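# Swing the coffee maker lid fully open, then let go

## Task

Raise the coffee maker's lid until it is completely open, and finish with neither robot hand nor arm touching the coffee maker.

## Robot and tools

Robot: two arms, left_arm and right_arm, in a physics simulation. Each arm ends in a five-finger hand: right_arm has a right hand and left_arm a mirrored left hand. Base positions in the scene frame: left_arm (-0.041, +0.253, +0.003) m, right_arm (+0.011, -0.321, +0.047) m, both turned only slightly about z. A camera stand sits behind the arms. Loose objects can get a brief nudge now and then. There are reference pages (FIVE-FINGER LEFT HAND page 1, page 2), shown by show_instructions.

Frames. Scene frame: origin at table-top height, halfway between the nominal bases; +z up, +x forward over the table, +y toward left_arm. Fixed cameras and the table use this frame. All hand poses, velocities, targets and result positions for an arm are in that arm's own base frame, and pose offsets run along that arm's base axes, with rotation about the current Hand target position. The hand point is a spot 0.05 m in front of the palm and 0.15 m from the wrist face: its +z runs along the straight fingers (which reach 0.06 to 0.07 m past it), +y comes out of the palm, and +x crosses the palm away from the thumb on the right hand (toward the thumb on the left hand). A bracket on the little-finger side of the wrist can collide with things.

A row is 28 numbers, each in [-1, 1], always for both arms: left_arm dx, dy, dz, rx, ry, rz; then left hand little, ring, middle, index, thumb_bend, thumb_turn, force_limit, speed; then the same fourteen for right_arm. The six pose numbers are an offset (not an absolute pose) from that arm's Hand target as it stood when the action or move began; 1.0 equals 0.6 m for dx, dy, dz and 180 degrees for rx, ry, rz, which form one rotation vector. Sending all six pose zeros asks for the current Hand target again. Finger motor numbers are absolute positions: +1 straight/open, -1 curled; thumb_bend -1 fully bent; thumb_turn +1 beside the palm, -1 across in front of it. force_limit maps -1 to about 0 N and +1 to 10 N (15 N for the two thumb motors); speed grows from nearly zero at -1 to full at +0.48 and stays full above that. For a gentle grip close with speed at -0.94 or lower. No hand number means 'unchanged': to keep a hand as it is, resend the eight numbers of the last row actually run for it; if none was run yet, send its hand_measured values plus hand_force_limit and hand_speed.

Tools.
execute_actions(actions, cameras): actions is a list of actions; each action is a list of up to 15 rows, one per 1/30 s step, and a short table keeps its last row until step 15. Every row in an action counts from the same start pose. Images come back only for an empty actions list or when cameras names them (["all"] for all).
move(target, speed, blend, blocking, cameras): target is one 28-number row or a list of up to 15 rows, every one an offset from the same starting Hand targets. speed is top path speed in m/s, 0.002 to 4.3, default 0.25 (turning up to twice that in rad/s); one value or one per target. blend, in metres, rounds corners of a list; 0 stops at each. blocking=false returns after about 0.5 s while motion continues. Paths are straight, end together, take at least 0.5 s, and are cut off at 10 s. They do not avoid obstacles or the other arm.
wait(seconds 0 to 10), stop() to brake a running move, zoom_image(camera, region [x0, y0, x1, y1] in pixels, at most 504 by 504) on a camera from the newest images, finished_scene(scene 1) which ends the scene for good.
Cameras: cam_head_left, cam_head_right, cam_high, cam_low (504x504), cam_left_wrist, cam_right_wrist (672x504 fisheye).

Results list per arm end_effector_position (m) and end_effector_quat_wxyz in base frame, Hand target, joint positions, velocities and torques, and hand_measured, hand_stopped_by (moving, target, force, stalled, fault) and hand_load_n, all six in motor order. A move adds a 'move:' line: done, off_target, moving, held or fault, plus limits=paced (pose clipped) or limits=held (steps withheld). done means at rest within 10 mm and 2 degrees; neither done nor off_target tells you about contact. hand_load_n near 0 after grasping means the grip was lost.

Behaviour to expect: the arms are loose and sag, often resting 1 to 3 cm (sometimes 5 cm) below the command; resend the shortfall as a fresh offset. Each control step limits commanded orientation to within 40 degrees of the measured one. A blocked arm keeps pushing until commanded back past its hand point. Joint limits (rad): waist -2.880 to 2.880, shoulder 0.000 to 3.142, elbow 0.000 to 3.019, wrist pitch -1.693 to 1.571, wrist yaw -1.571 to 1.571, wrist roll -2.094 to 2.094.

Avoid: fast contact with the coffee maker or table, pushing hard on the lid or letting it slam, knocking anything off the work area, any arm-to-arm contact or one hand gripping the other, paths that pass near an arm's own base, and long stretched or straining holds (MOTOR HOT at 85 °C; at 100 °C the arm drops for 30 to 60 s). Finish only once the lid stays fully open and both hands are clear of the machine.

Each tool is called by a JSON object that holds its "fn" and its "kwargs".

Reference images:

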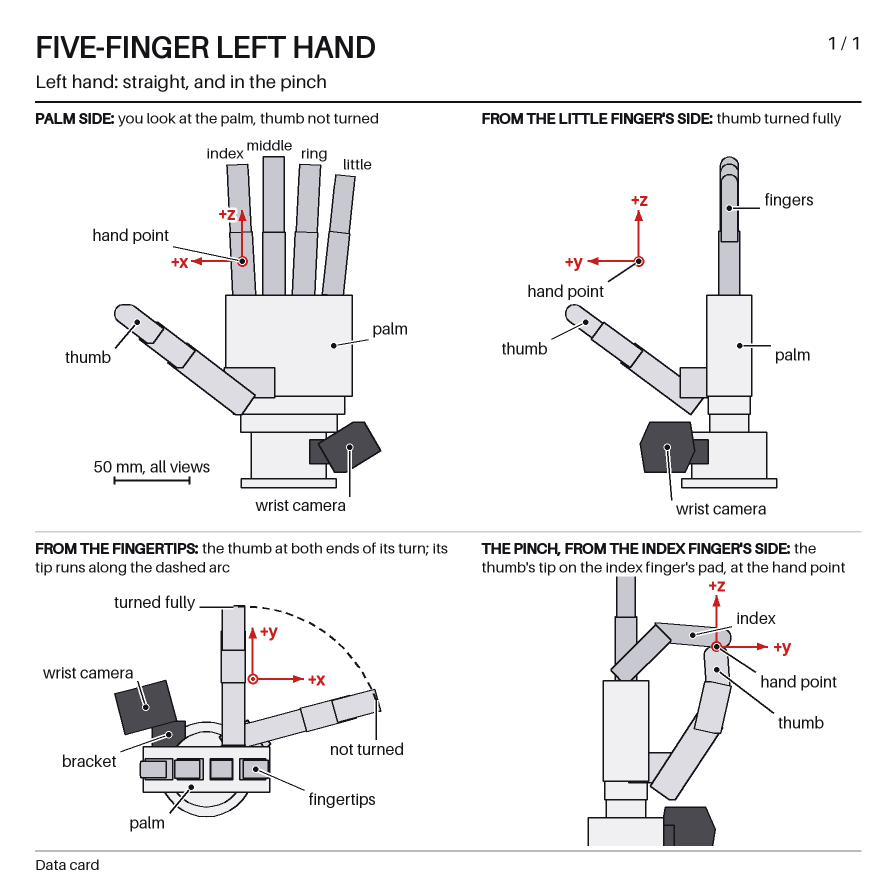

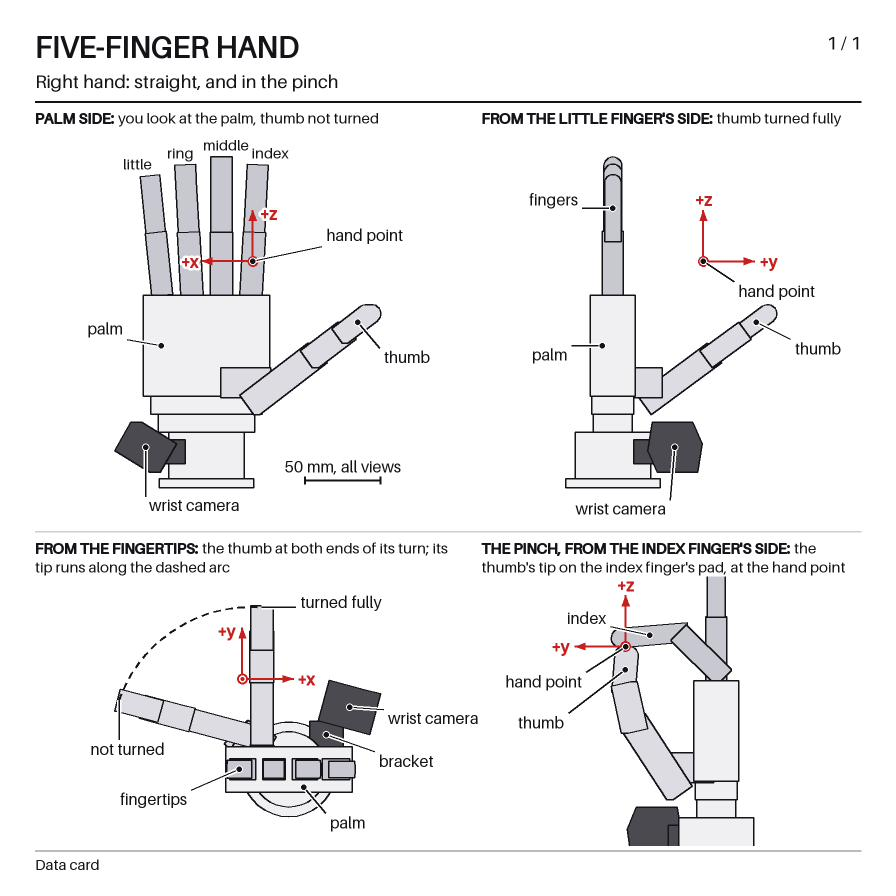

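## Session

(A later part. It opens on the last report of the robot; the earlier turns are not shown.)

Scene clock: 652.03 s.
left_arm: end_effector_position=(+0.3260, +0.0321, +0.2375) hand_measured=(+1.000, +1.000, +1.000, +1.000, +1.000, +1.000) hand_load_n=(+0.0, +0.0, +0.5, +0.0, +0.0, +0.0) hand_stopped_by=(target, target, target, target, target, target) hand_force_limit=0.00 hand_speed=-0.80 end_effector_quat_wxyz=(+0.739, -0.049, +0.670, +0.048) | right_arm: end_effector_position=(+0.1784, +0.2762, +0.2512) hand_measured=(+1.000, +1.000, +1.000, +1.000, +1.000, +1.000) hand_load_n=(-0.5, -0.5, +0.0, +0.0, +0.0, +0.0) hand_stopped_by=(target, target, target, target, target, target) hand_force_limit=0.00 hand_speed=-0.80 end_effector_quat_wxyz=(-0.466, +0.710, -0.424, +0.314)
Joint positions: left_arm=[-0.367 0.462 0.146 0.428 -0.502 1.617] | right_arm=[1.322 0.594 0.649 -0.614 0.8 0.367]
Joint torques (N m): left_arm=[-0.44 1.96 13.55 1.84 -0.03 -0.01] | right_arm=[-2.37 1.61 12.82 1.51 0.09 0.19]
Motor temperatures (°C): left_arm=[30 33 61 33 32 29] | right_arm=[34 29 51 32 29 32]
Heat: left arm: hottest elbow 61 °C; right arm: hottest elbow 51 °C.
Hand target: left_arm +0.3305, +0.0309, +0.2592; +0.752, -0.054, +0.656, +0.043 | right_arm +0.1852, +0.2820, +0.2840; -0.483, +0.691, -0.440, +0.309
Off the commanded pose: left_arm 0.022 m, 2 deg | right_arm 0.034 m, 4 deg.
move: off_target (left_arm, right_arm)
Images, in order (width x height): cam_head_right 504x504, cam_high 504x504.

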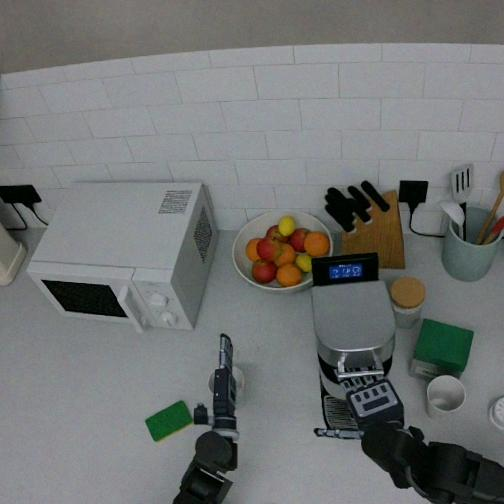

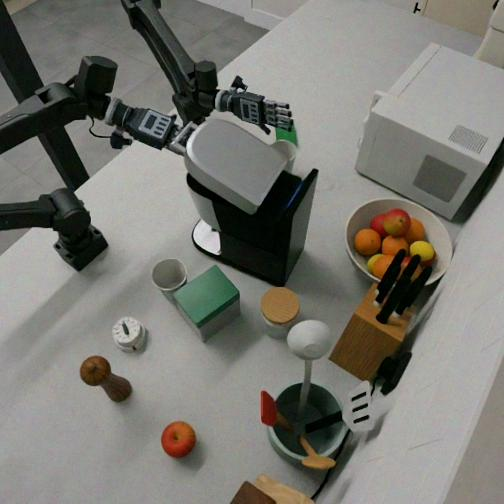

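{"fn": "move", "kwargs": {"target": [0,0,0,0,0,0,1,1,1,1,1,1,0,-0.8,0.0867,0.0167,0.11,0,0,0,1,1,1,1,1,1,0,-0.8], "speed": 0.12, "cameras": ["cam_head_right", "cam_high"]}}

{"fn": "zoom_image", "kwargs": {"camera": "cam_high", "region": [90, 60, 290, 210]}}

{"fn": "zoom_image", "kwargs": {"camera": "cam_head_right", "region": [290, 270, 440, 450]}}

Scene clock: 743.10 s.
left_arm: end_effector_position=(+0.3260, +0.0321, +0.2375) hand_measured=(+1.000, +1.000, +1.000, +1.000, +1.000, +1.000) hand_load_n=(+0.0, +0.0, +0.0, +0.0, +0.0, +0.0) hand_stopped_by=(target, target, target, target, target, target) hand_force_limit=0.00 hand_speed=-0.80 end_effector_quat_wxyz=(+0.739, -0.049, +0.670, +0.048) | right_arm: end_effector_position=(+0.2304, +0.2902, +0.3192) hand_measured=(+1.000, +1.000, +1.000, +1.000, +1.000, +1.000) hand_load_n=(+0.0, +0.0, +0.0, +0.0, +0.0, +0.0) hand_stopped_by=(target, target, target, target, target, target) hand_force_limit=0.00 hand_speed=-0.80 end_effector_quat_wxyz=(-0.470, +0.702, -0.440, +0.304)
Joint positions: left_arm=[-0.367 0.462 0.146 0.428 -0.502 1.617] | right_arm=[1.101 0.702 0.845 -0.615 0.609 0.27]
Joint torques (N m): left_arm=[-0.56 1.9 13.56 1.81 -0.03 0] | right_arm=[-2.2 0.73 12.78 1.61 -0.01 -0.1]
Motor temperatures (°C): left_arm=[30 33 62 32 32 29] | right_arm=[34 29 56 31 29 32]
Heat: left arm: hottest elbow 62 °C; right arm: hottest elbow 56 °C.
Hand target: left_arm +0.3305, +0.0309, +0.2592; +0.752, -0.054, +0.656, +0.043 | right_arm +0.2372, +0.2920, +0.3500; -0.483, +0.691, -0.440, +0.309
Off the commanded pose: left_arm 0.022 m, 2 deg | right_arm 0.032 m, 2 deg.
move: off_target (left_arm, right_arm)
Images, in order (width x height): cam_head_right 504x504, cam_high 504x504.

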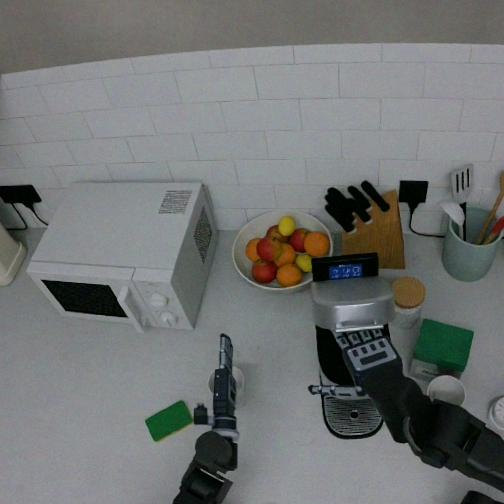

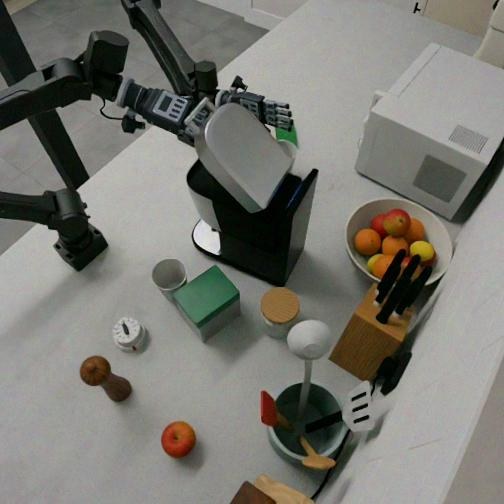

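Scaled by 2.520.

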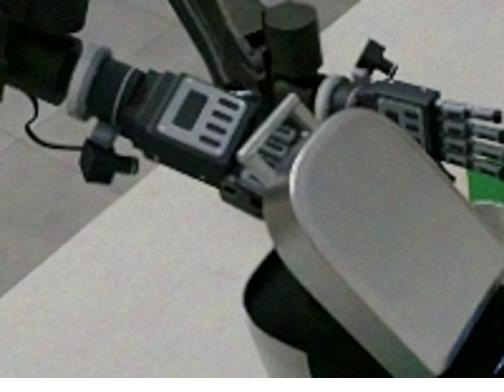

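Scaled by 2.800.

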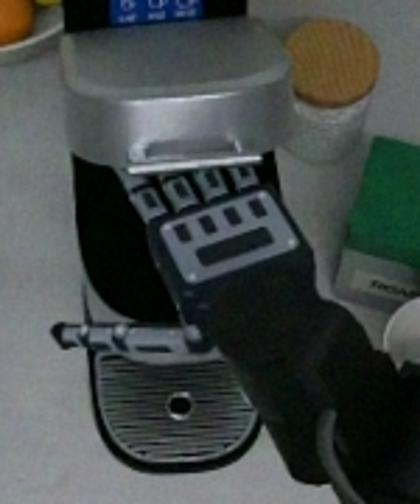

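{"fn": "move", "kwargs": {"target": [0,0,0,0,0,0,1,1,1,1,1,1,0,-0.8,0.161,0.0442,0.041,0.047,-0.1007,0,1,1,1,1,1,1,0,-0.8], "speed": 0.1, "cameras": ["cam_head_right", "cam_high"]}}

{"fn": "zoom_image", "kwargs": {"camera": "cam_high", "region": [110, 40, 330, 260]}}

{"fn": "zoom_image", "kwargs": {"camera": "cam_head_right", "region": [270, 230, 440, 400]}}

Scene clock: 772.00 s.
left_arm: end_effector_position=(+0.3260, +0.0321, +0.2375) hand_measured=(+1.000, +1.000, +1.000, +1.000, +1.000, +1.000) hand_load_n=(+0.0, +0.0, +0.0, +0.0, +0.0, +0.0) hand_stopped_by=(target, target, target, target, target, target) hand_force_limit=0.00 hand_speed=-0.80 end_effector_quat_wxyz=(+0.739, -0.049, +0.670, +0.048) | right_arm: end_effector_position=(+0.3268, +0.3194, +0.3643) hand_measured=(+1.000, +1.000, +1.000, +1.000, +1.000, +1.000) hand_load_n=(+0.0, +0.0, +0.0, +0.0, +0.0, +0.0) hand_stopped_by=(target, target, target, target, target, target) hand_force_limit=0.00 hand_speed=-0.80 end_effector_quat_wxyz=(+0.588, -0.607, +0.384, -0.372)
Joint positions: left_arm=[-0.367 0.462 0.146 0.428 -0.502 1.617] | right_arm=[0.901 0.815 0.764 0.017 0.458 0.014]
Joint torques (N m): left_arm=[-0.5 1.96 13.55 1.83 -0.03 -0.01] | right_arm=[-2.2 -0.67 9.11 3.41 -0.18 -0.08]
Motor temperatures (°C): left_arm=[30 33 62 32 32 29] | right_arm=[34 29 55 31 29 32]
Heat: left arm: hottest elbow 62 °C; right arm: hottest elbow 55 °C.
Hand target: left_arm +0.3305, +0.0309, +0.2592; +0.752, -0.054, +0.656, +0.043 | right_arm +0.3338, +0.3185, +0.3746; +0.596, -0.597, +0.380, -0.381
Off the commanded pose: left_arm 0.022 m, 2 deg | right_arm 0.012 m, 2 deg.
move: off_target (left_arm, right_arm)
Images, in order (width x height): cam_head_right 504x504, cam_high 504x504.

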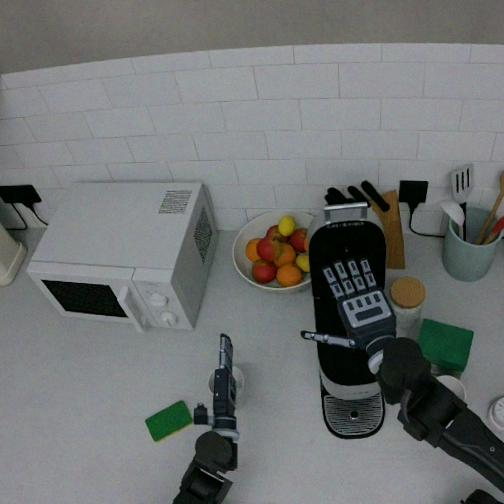

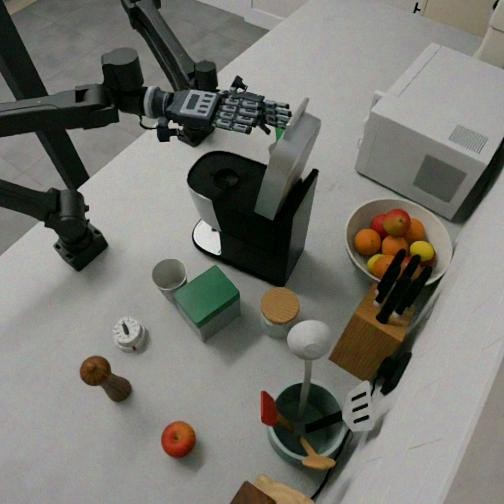

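Scaled by 2.291.

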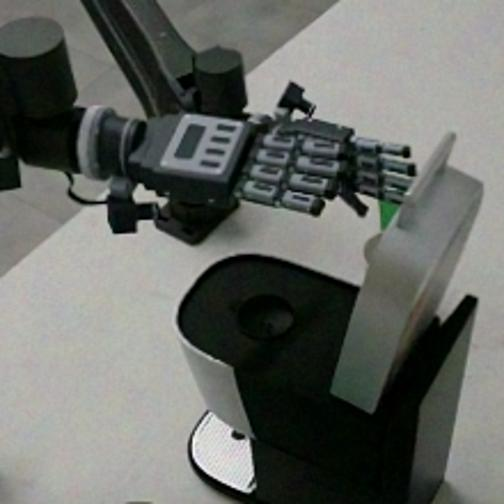

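Scaled by 2.965.

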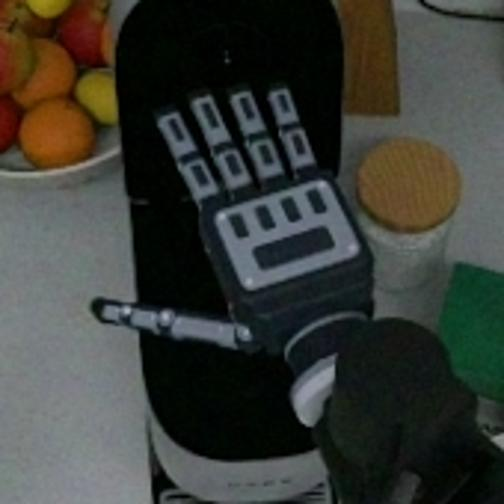

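{"fn": "move", "kwargs": {"target": [0,0,0,0,0,0,1,1,1,1,1,1,0,-0.8,0.049,0.0094,0.0,0,0,0,1,1,1,1,1,1,0,-0.8], "speed": 0.08, "cameras": ["cam_head_left", "cam_head_right", "cam_high"]}}

{"fn": "zoom_image", "kwargs": {"camera": "cam_high", "region": [110, 40, 330, 260]}}

{"fn": "zoom_image", "kwargs": {"camera": "cam_head_right", "region": [270, 160, 440, 330]}}

{"fn": "zoom_image", "kwargs": {"camera": "cam_head_left", "region": [270, 160, 440, 330]}}

Scene clock: 793.97 s.
left_arm: end_effector_position=(+0.3260, +0.0321, +0.2375) hand_measured=(+1.000, +1.000, +1.000, +1.000, +1.000, +1.000) hand_load_n=(+0.0, +0.0, +0.0, +0.0, +0.5, +0.0) hand_stopped_by=(target, target, target, target, target, target) hand_force_limit=0.00 hand_speed=-0.80 end_effector_quat_wxyz=(+0.739, -0.049, +0.670, +0.048) | right_arm: end_effector_position=(+0.3533, +0.3212, +0.3419) hand_measured=(+1.000, +1.000, +1.000, +1.000, +1.000, +1.000) hand_load_n=(+0.0, +0.0, +0.0, +0.0, +0.0, +0.0) hand_stopped_by=(target, target, target, target, target, target) hand_force_limit=0.00 hand_speed=-0.80 end_effector_quat_wxyz=(+0.575, -0.618, +0.387, -0.370)
Joint positions: left_arm=[-0.367 0.462 0.146 0.428 -0.502 1.617] | right_arm=[0.834 0.887 0.764 0.054 0.394 0.014]
Joint torques (N m): left_arm=[-0.5 1.9 13.56 1.83 -0.03 -0.01] | right_arm=[-2.2 -1.61 11.52 3.47 -0.17 -0.08]
Motor temperatures (°C): left_arm=[30 33 63 32 32 29] | right_arm=[34 29 49 32 29 32]
Heat: left arm: hottest elbow 63 °C; right arm: hottest elbow 49 °C.
Hand target: left_arm +0.3305, +0.0309, +0.2592; +0.752, -0.054, +0.656, +0.043 | right_arm +0.3632, +0.3241, +0.3746; +0.596, -0.597, +0.380, -0.381
Off the commanded pose: left_arm 0.022 m, 2 deg | right_arm 0.034 m, 4 deg.
move: off_target (left_arm, right_arm)
Images, in order (width x height): cam_head_left 504x504, cam_head_right 504x504, cam_high 504x504.

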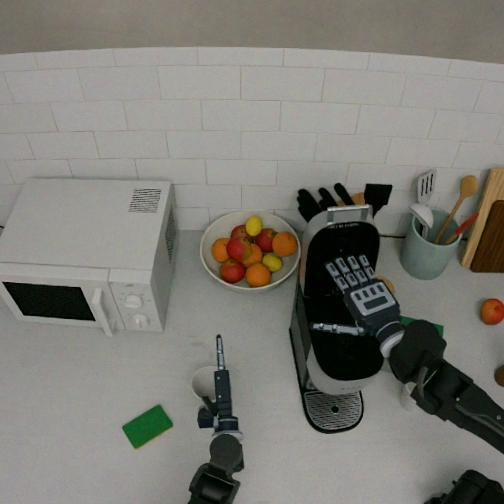

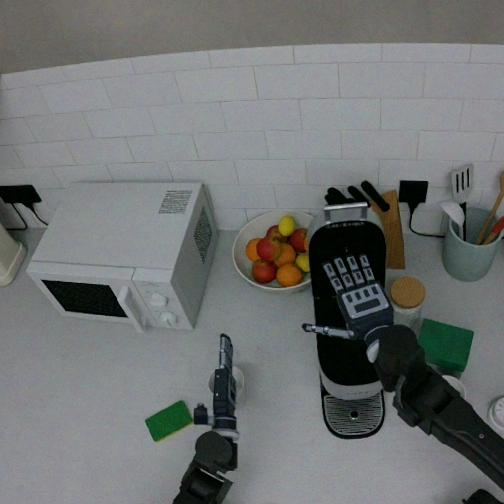

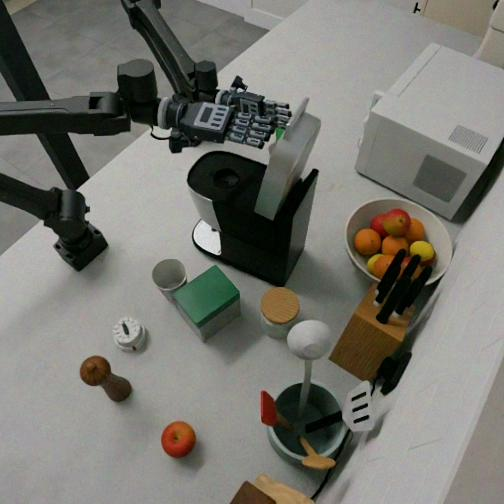

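Scaled by 2.291.

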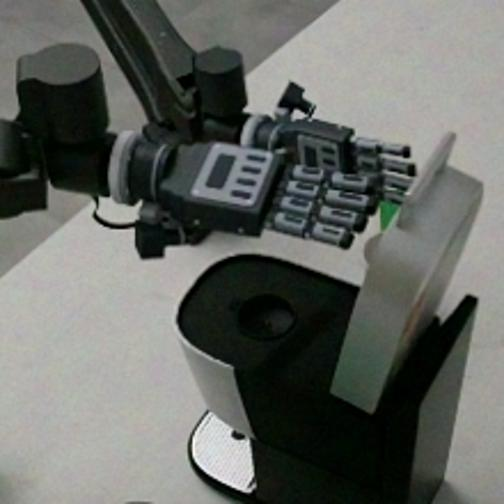

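Scaled by 2.965.

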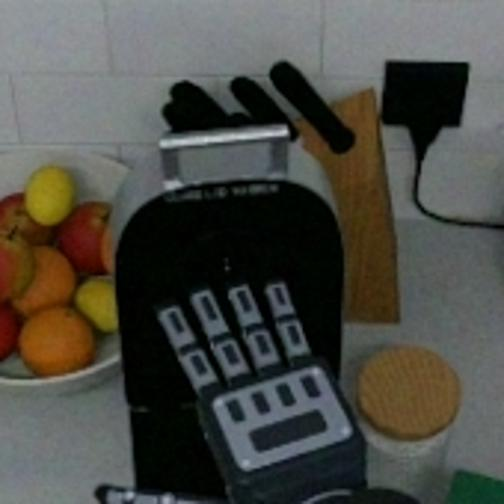

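Scaled by 2.965.

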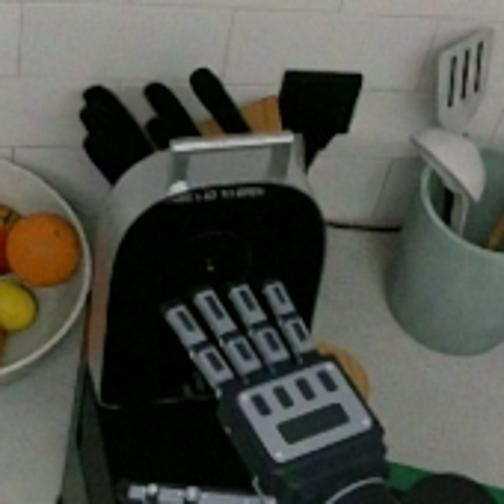

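{"fn": "move", "kwargs": {"target": [0,0,0,0,0,0,1,1,1,1,1,1,0,-0.8,0.059,0.0112,0.02,0,0,0,1,1,1,1,1,1,0,-0.8], "speed": 0.06, "cameras": ["cam_head_left", "cam_head_right", "cam_high"]}}

{"fn": "zoom_image", "kwargs": {"camera": "cam_high", "region": [110, 40, 330, 260]}}

{"fn": "zoom_image", "kwargs": {"camera": "cam_head_right", "region": [270, 160, 440, 330]}}

Scene clock: 829.63 s.
left_arm: end_effector_position=(+0.3260, +0.0321, +0.2375) hand_measured=(+1.000, +1.000, +1.000, +1.000, +1.000, +1.000) hand_load_n=(+0.0, +0.0, +0.0, +0.0, +0.0, +0.0) hand_stopped_by=(target, target, target, target, target, target) hand_force_limit=0.00 hand_speed=-0.80 end_effector_quat_wxyz=(+0.739, -0.049, +0.670, +0.048) | right_arm: end_effector_position=(+0.3837, +0.3265, +0.3423) hand_measured=(+1.000, +1.000, +1.000, +1.000, +1.000, +1.000) hand_load_n=(+0.0, +0.0, +0.0, +0.0, +0.0, +0.0) hand_stopped_by=(target, target, target, target, target, target) hand_force_limit=0.00 hand_speed=-0.80 end_effector_quat_wxyz=(-0.570, +0.624, -0.389, +0.367)
Joint positions: left_arm=[-0.367 0.462 0.146 0.428 -0.502 1.617] | right_arm=[0.771 0.967 0.821 0.06 0.328 0.013]
Joint torques (N m): left_arm=[-0.56 1.85 13.55 1.8 -0.03 -0.01] | right_arm=[-2.2 -2.32 12.97 3.45 -0.17 -0.06]
Motor temperatures (°C): left_arm=[30 32 63 32 32 29] | right_arm=[34 29 48 32 29 32]
Heat: left arm: hottest elbow 63 °C; right arm: hottest elbow 48 °C.
Hand target: left_arm +0.3305, +0.0309, +0.2592; +0.752, -0.054, +0.656, +0.043 | right_arm +0.3986, +0.3309, +0.3866; -0.596, +0.597, -0.380, +0.381
Off the commanded pose: left_arm 0.022 m, 2 deg | right_arm 0.047 m, 5 deg.
move: off_target (left_arm, right_arm)
Images, in order (width x height): cam_head_left 504x504, cam_head_right 504x504, cam_high 504x504.

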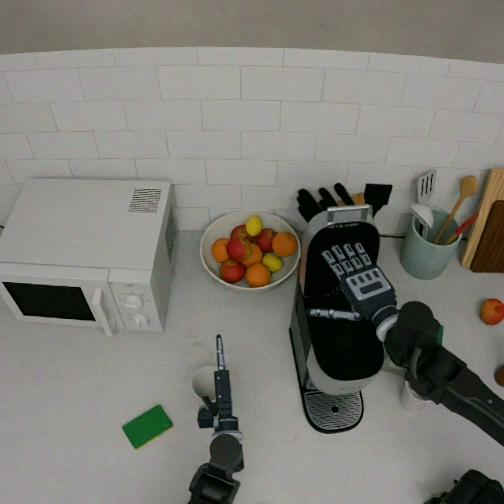

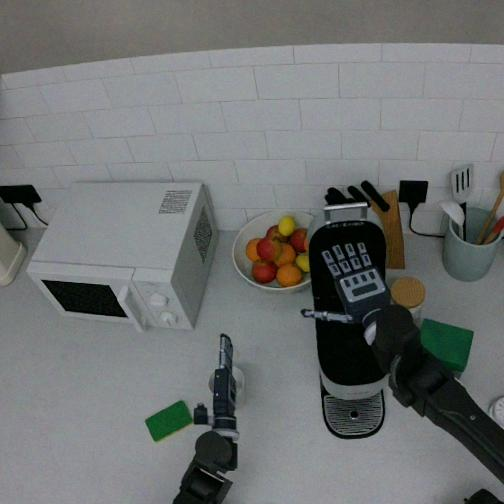

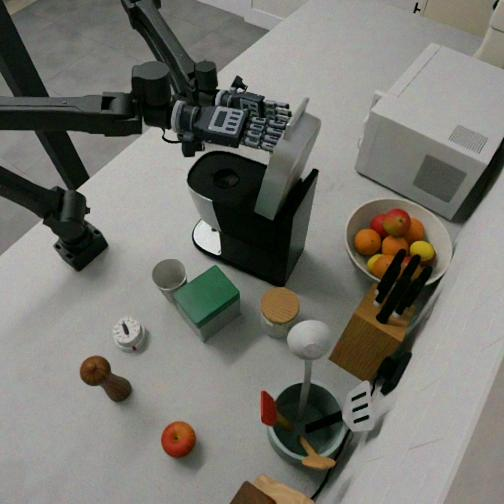

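Scaled by 2.291.

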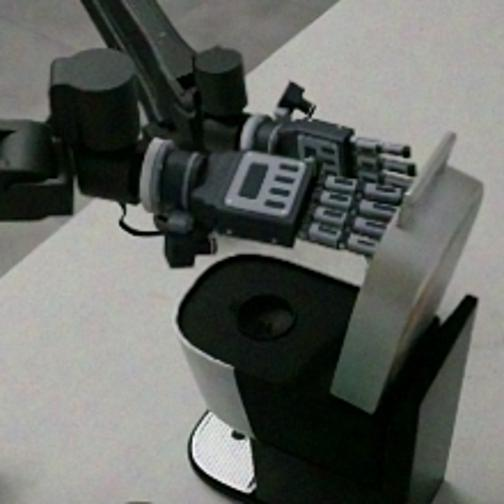

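Scaled by 2.965.

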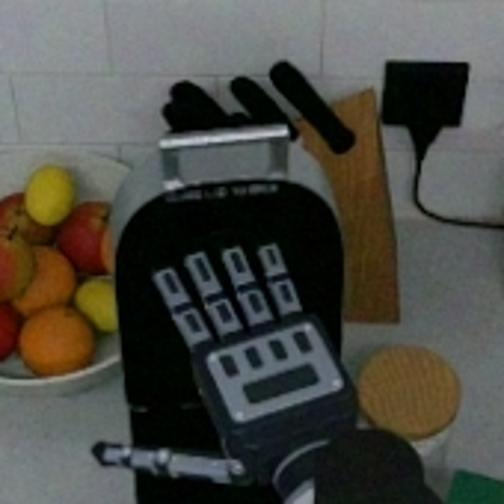

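{"fn": "move", "kwargs": {"target": [0,0,0,0,0,0,1,1,1,1,1,1,0,-0.8,0.059,0.0112,0.04,0,0,0,1,1,1,1,1,1,0,-0.8], "speed": 0.06, "cameras": ["cam_head_left", "cam_head_right", "cam_high"]}}

{"fn": "zoom_image", "kwargs": {"camera": "cam_high", "region": [110, 40, 330, 260]}}

{"fn": "zoom_image", "kwargs": {"camera": "cam_head_right", "region": [270, 160, 440, 330]}}

Scene clock: 841.40 s.
left_arm: end_effector_position=(+0.3260, +0.0321, +0.2375) hand_measured=(+1.000, +1.000, +1.000, +1.000, +1.000, +1.000) hand_load_n=(+0.0, +0.0, +0.0, +0.0, +0.0, +0.0) hand_stopped_by=(target, target, target, target, target, target) hand_force_limit=0.00 hand_speed=-0.80 end_effector_quat_wxyz=(+0.739, -0.049, +0.670, +0.048) | right_arm: end_effector_position=(+0.4210, +0.3347, +0.3726) hand_measured=(+1.000, +1.000, +1.000, +1.000, +1.000, +1.000) hand_load_n=(+0.0, +0.0, +0.0, -0.5, +0.0, +0.0) hand_stopped_by=(target, target, target, target, target, target) hand_force_limit=0.00 hand_speed=-0.80 end_effector_quat_wxyz=(+0.579, -0.616, +0.386, -0.371)
Joint positions: left_arm=[-0.367 0.462 0.146 0.428 -0.502 1.617] | right_arm=[0.714 1.05 0.933 0.06 0.273 0.005]
Joint torques (N m): left_arm=[-0.5 1.96 13.55 1.81 -0.03 -0.01] | right_arm=[-2.14 -3.14 13.34 2.3 -0.18 -0.06]
Motor temperatures (°C): left_arm=[30 32 63 32 32 29] | right_arm=[34 29 48 32 29 32]
Heat: left arm: hottest elbow 63 °C; right arm: hottest elbow 48 °C.
Hand target: left_arm +0.3305, +0.0309, +0.2592; +0.752, -0.054, +0.656, +0.043 | right_arm +0.4340, +0.3376, +0.4106; +0.596, -0.597, +0.380, -0.381
Off the commanded pose: left_arm 0.022 m, 2 deg | right_arm 0.040 m, 3 deg.
move: off_target (left_arm, right_arm)
Images, in order (width x height): cam_head_left 504x504, cam_head_right 504x504, cam_high 504x504.

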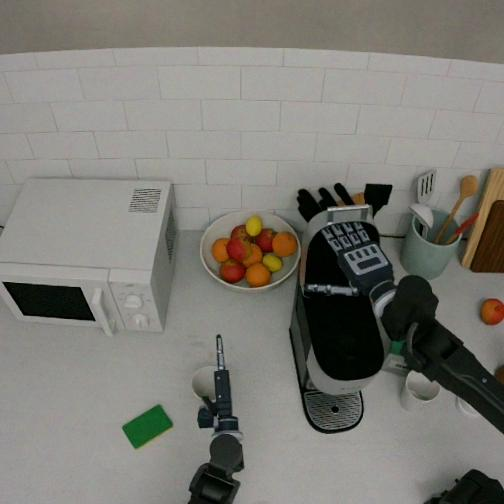

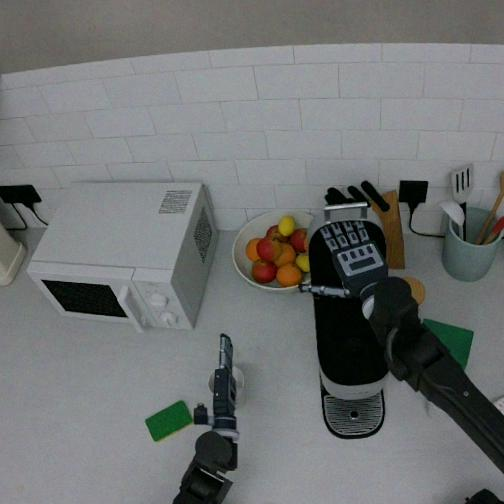

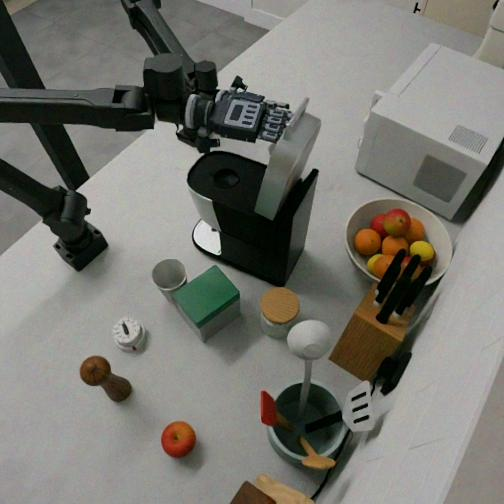

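Scaled by 2.291.

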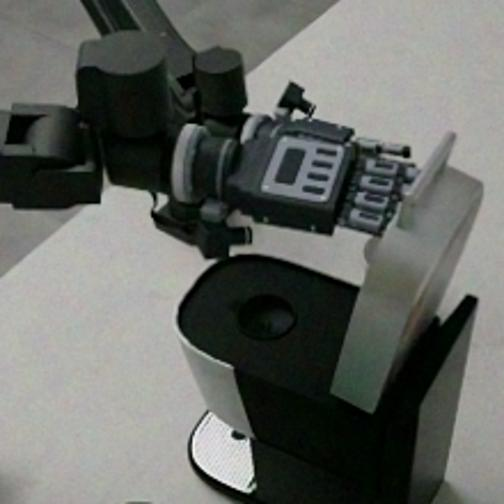

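Scaled by 2.965.

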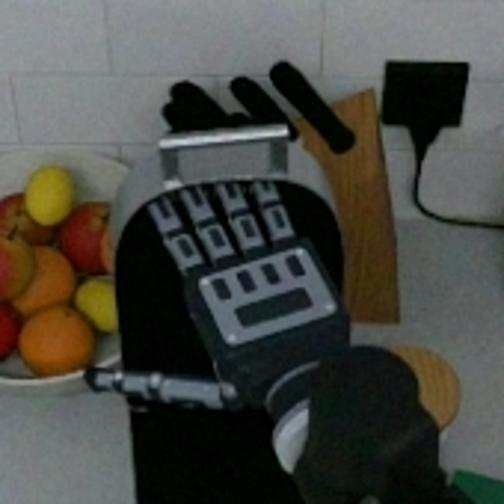

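{"fn": "move", "kwargs": {"target": [0,0,0,0,0,0,1,1,1,1,1,1,0,-0.8,0.0393,0.0075,0.0,0,0,0,1,1,1,1,1,1,0,-0.8], "speed": 0.05, "cameras": ["cam_head_left", "cam_head_right", "cam_high"]}}

{"fn": "zoom_image", "kwargs": {"camera": "cam_high", "region": [110, 40, 330, 260]}}

{"fn": "zoom_image", "kwargs": {"camera": "cam_head_right", "region": [270, 160, 440, 330]}}

Scene clock: 859.50 s.
left_arm: end_effector_position=(+0.3260, +0.0321, +0.2375) hand_measured=(+1.000, +1.000, +1.000, +1.000, +1.000, +1.000) hand_load_n=(+0.0, +0.0, +0.0, +0.0, +0.0, +0.0) hand_stopped_by=(target, target, target, target, target, target) hand_force_limit=0.00 hand_speed=-0.80 end_effector_quat_wxyz=(+0.739, -0.049, +0.670, +0.048) | right_arm: end_effector_position=(+0.4392, +0.3389, +0.3716) hand_measured=(+1.000, +1.000, +1.000, +1.000, +1.000, +1.000) hand_load_n=(+0.0, -0.5, +0.0, +0.0, +0.0, -0.5) hand_stopped_by=(target, target, target, target, target, target) hand_force_limit=0.00 hand_speed=-0.80 end_effector_quat_wxyz=(+0.576, -0.619, +0.386, -0.368)
Joint positions: left_arm=[-0.367 0.462 0.146 0.428 -0.502 1.617] | right_arm=[0.688 1.099 0.971 0.06 0.244 0.005]
Joint torques (N m): left_arm=[-0.5 1.96 13.55 1.83 -0.03 -0.01] | right_arm=[-2.43 -3.08 13.45 2.97 -0.3 -0.06]
Motor temperatures (°C): left_arm=[30 32 63 32 32 29] | right_arm=[34 29 49 31 29 32]
Heat: left arm: hottest elbow 63 °C; right arm: hottest elbow 49 °C.
Hand target: left_arm +0.3305, +0.0309, +0.2592; +0.752, -0.054, +0.656, +0.043 | right_arm +0.4576, +0.3421, +0.4106; +0.596, -0.597, +0.380, -0.381
Off the commanded pose: left_arm 0.022 m, 2 deg | right_arm 0.043 m, 4 deg.
move: off_target (left_arm, right_arm)
Images, in order (width x height): cam_head_left 504x504, cam_head_right 504x504, cam_high 504x504.

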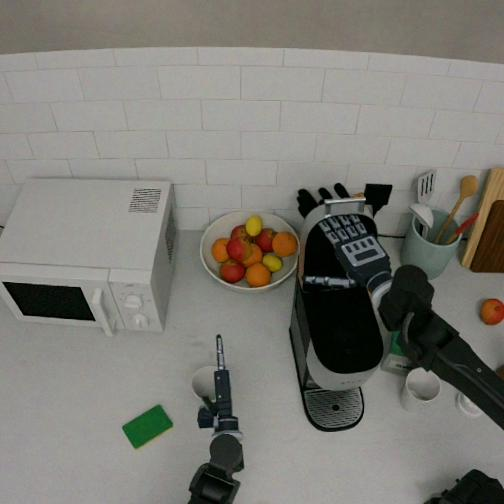

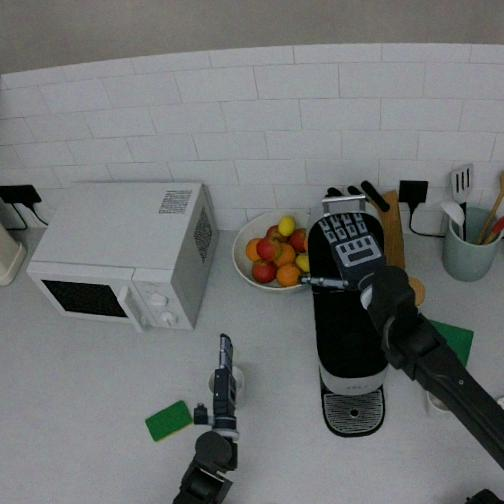

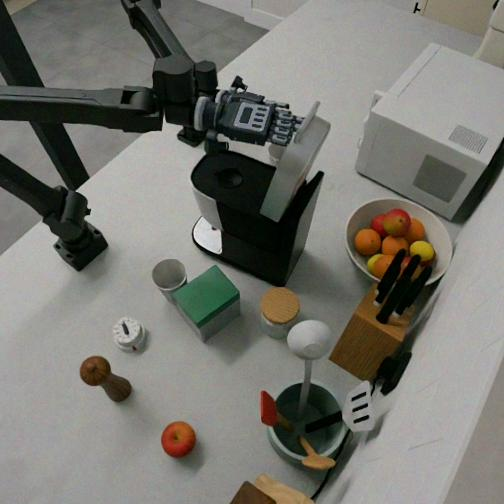

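Scaled by 2.291.

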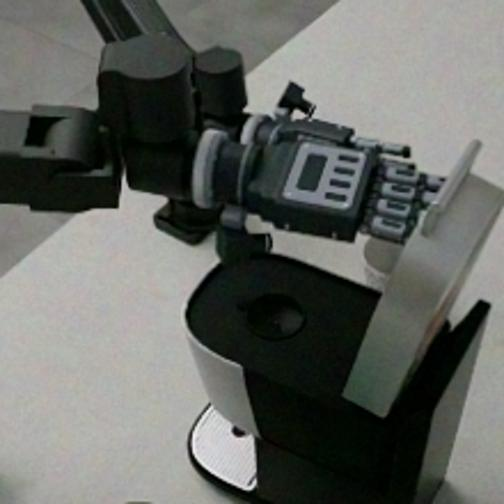

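Scaled by 2.965.

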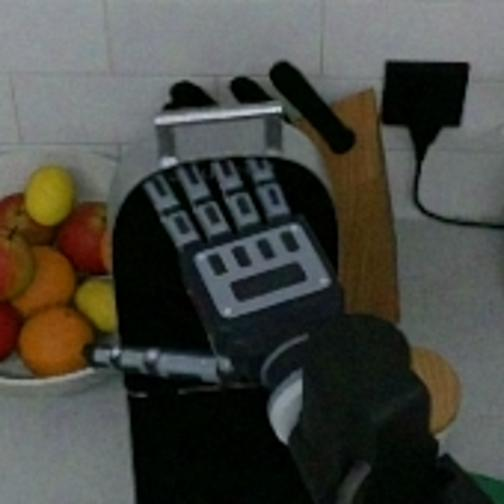

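{"fn": "move", "kwargs": {"target": [0,0,0,0,0,0,1,1,1,1,1,1,0,-0.8,-0.1,-0.019,0.0,0,0,0,1,1,1,1,1,1,0,-0.8], "speed": 0.03, "cameras": ["cam_head_left", "cam_head_right", "cam_high"]}}

{"fn": "zoom_image", "kwargs": {"camera": "cam_high", "region": [110, 40, 330, 260]}}

{"fn": "zoom_image", "kwargs": {"camera": "cam_head_right", "region": [270, 160, 440, 330]}}

Scene clock: 874.13 s.
left_arm: end_effector_position=(+0.3260, +0.0321, +0.2375) hand_measured=(+1.000, +1.000, +1.000, +1.000, +1.000, +1.000) hand_load_n=(+0.0, +0.0, +0.0, +0.0, +0.0, +0.0) hand_stopped_by=(target, target, target, target, target, target) hand_force_limit=0.00 hand_speed=-0.80 end_effector_quat_wxyz=(+0.739, -0.049, +0.670, +0.048) | right_arm: end_effector_position=(+0.4097, +0.3262, +0.3815) hand_measured=(+1.000, +1.000, +1.000, +1.000, +1.000, +1.000) hand_load_n=(-1.0, +0.0, +0.0, -1.0, +0.0, +0.0) hand_stopped_by=(target, target, target, target, target, target) hand_force_limit=0.00 hand_speed=-0.80 end_effector_quat_wxyz=(+0.573, -0.610, +0.391, -0.383)
Joint positions: left_arm=[-0.367 0.462 0.146 0.428 -0.502 1.617] | right_arm=[0.736 1.009 0.927 0.029 0.323 -0.001]
Joint torques (N m): left_arm=[-0.44 1.96 13.56 1.81 -0.03 -0.01] | right_arm=[0.15 -5.71 10.02 2.21 -0.04 0.03]
Motor temperatures (°C): left_arm=[30 32 63 32 32 29] | right_arm=[34 29 50 31 29 32]
Heat: left arm: hottest elbow 63 °C; right arm: hottest elbow 50 °C.
Hand target: left_arm +0.3305, +0.0309, +0.2592; +0.752, -0.054, +0.656, +0.043 | right_arm +0.3976, +0.3307, +0.4106; +0.596, -0.597, +0.380, -0.381
Off the commanded pose: left_arm 0.022 m, 2 deg | right_arm 0.032 m, 3 deg.
move: off_target (left_arm, right_arm)
Images, in order (width x height): cam_head_left 504x504, cam_head_right 504x504, cam_high 504x504.

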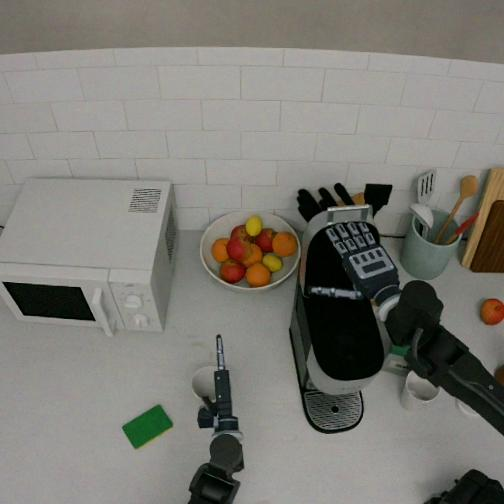

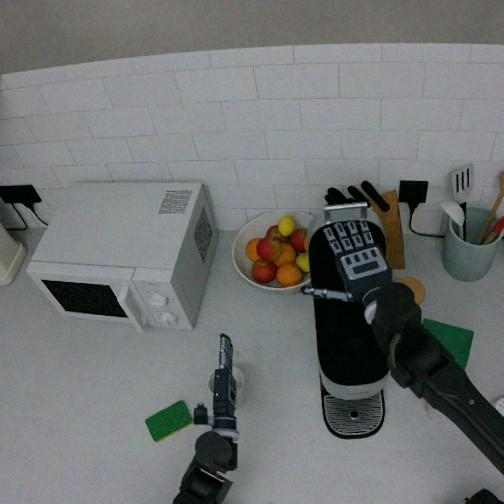

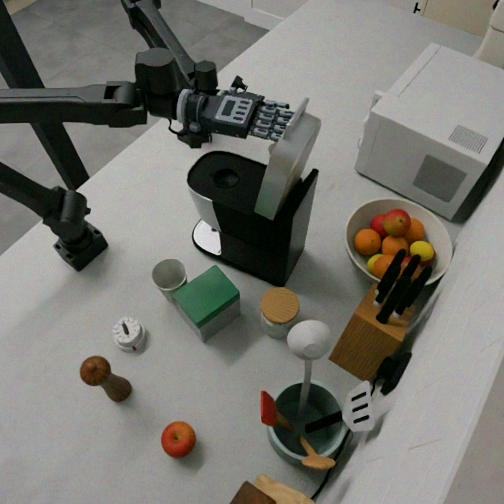

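Scaled by 2.291.

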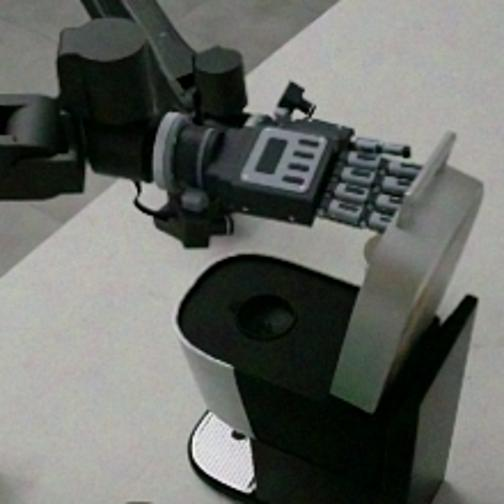

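Scaled by 2.965.

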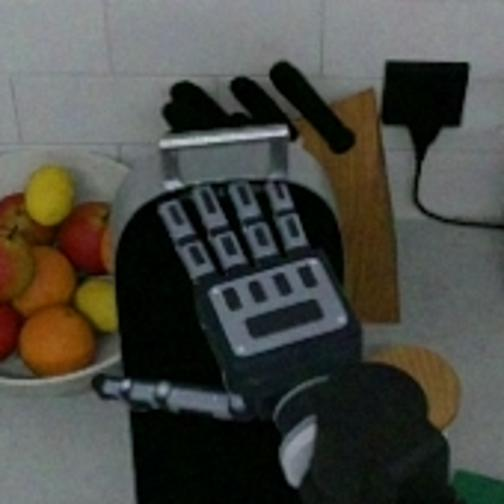

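{"fn": "move", "kwargs": {"target": [0,0,0,0,0,0,1,1,1,1,1,1,0,-0.8,-0.4,-0.076,0.0,0,0,0,1,1,1,1,1,1,0,-0.8], "speed": 0.2, "cameras": ["cam_head_left", "cam_head_right", "cam_high", "cam_low"]}}

{"fn": "zoom_image", "kwargs": {"camera": "cam_high", "region": [110, 40, 330, 260]}}

{"fn": "zoom_image", "kwargs": {"camera": "cam_low", "region": [270, 40, 470, 240]}}

Scene clock: 896.50 s.
left_arm: end_effector_position=(+0.3260, +0.0321, +0.2375) hand_measured=(+1.000, +1.000, +1.000, +1.000, +1.000, +1.000) hand_load_n=(+0.0, +0.0, +0.0, +0.0, +0.0, +0.0) hand_stopped_by=(target, target, target, target, target, target) hand_force_limit=0.00 hand_speed=-0.80 end_effector_quat_wxyz=(+0.739, -0.049, +0.670, +0.048) | right_arm: end_effector_position=(+0.1603, +0.2837, +0.4093) hand_measured=(+1.000, +1.000, +1.000, +1.000, +1.000, +1.000) hand_load_n=(+0.0, +0.0, +0.0, +0.0, +0.0, +0.0) hand_stopped_by=(target, target, target, target, target, target) hand_force_limit=0.00 hand_speed=-0.80 end_effector_quat_wxyz=(+0.598, -0.592, +0.384, -0.380)
Joint positions: left_arm=[-0.367 0.462 0.146 0.428 -0.502 1.617] | right_arm=[1.593 0.527 0.761 -0.227 1.164 0.003]
Joint torques (N m): left_arm=[-0.5 1.9 13.53 1.8 -0.03 -0.01] | right_arm=[-0.26 2.14 8.54 1.35 0 0.03]
Motor temperatures (°C): left_arm=[30 32 64 32 32 29] | right_arm=[33 29 49 31 29 32]
Heat: left arm: hottest elbow 64 °C; right arm: hottest elbow 49 °C.
Hand target: left_arm +0.3305, +0.0309, +0.2592; +0.752, -0.054, +0.656, +0.043 | right_arm +0.1576, +0.2851, +0.4106; +0.596, -0.597, +0.380, -0.381
Off the commanded pose: left_arm 0.022 m, 2 deg | right_arm 0.003 m, 1 deg.
move: off_target (left_arm)
Images, in order (width x height): cam_head_left 504x504, cam_head_right 504x504, cam_high 504x504, cam_low 504x504.

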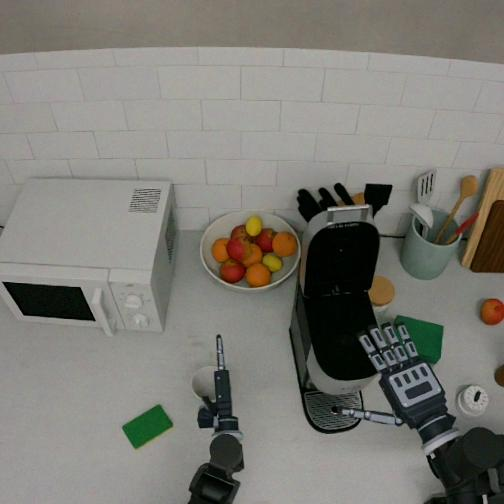

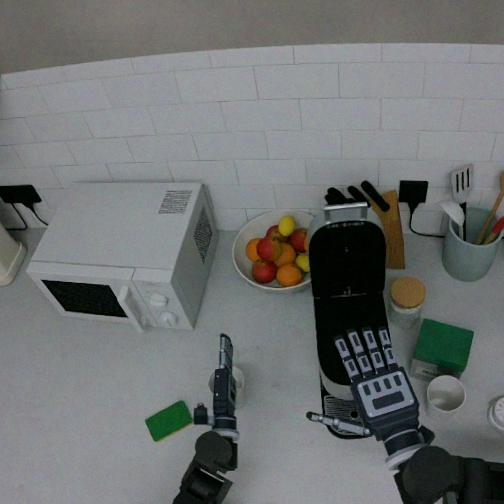

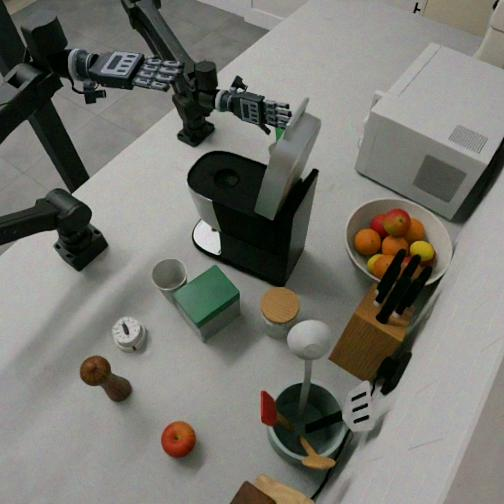

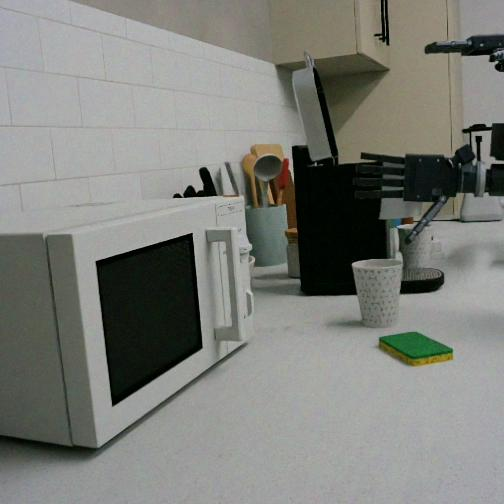

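Scaled by 2.291.

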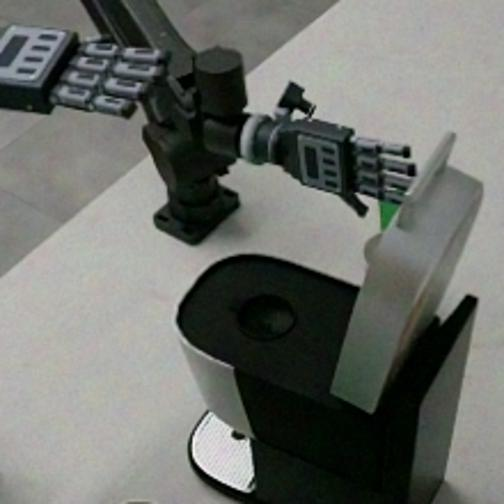

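Scaled by 2.520.

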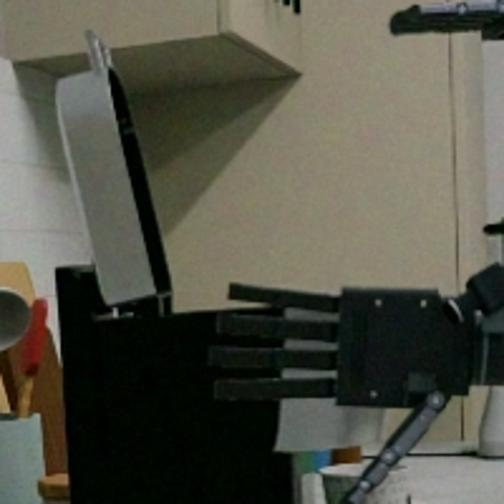

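{"fn": "finished_scene", "kwargs": {"scene": 1}}

The scene is finished: the task was done.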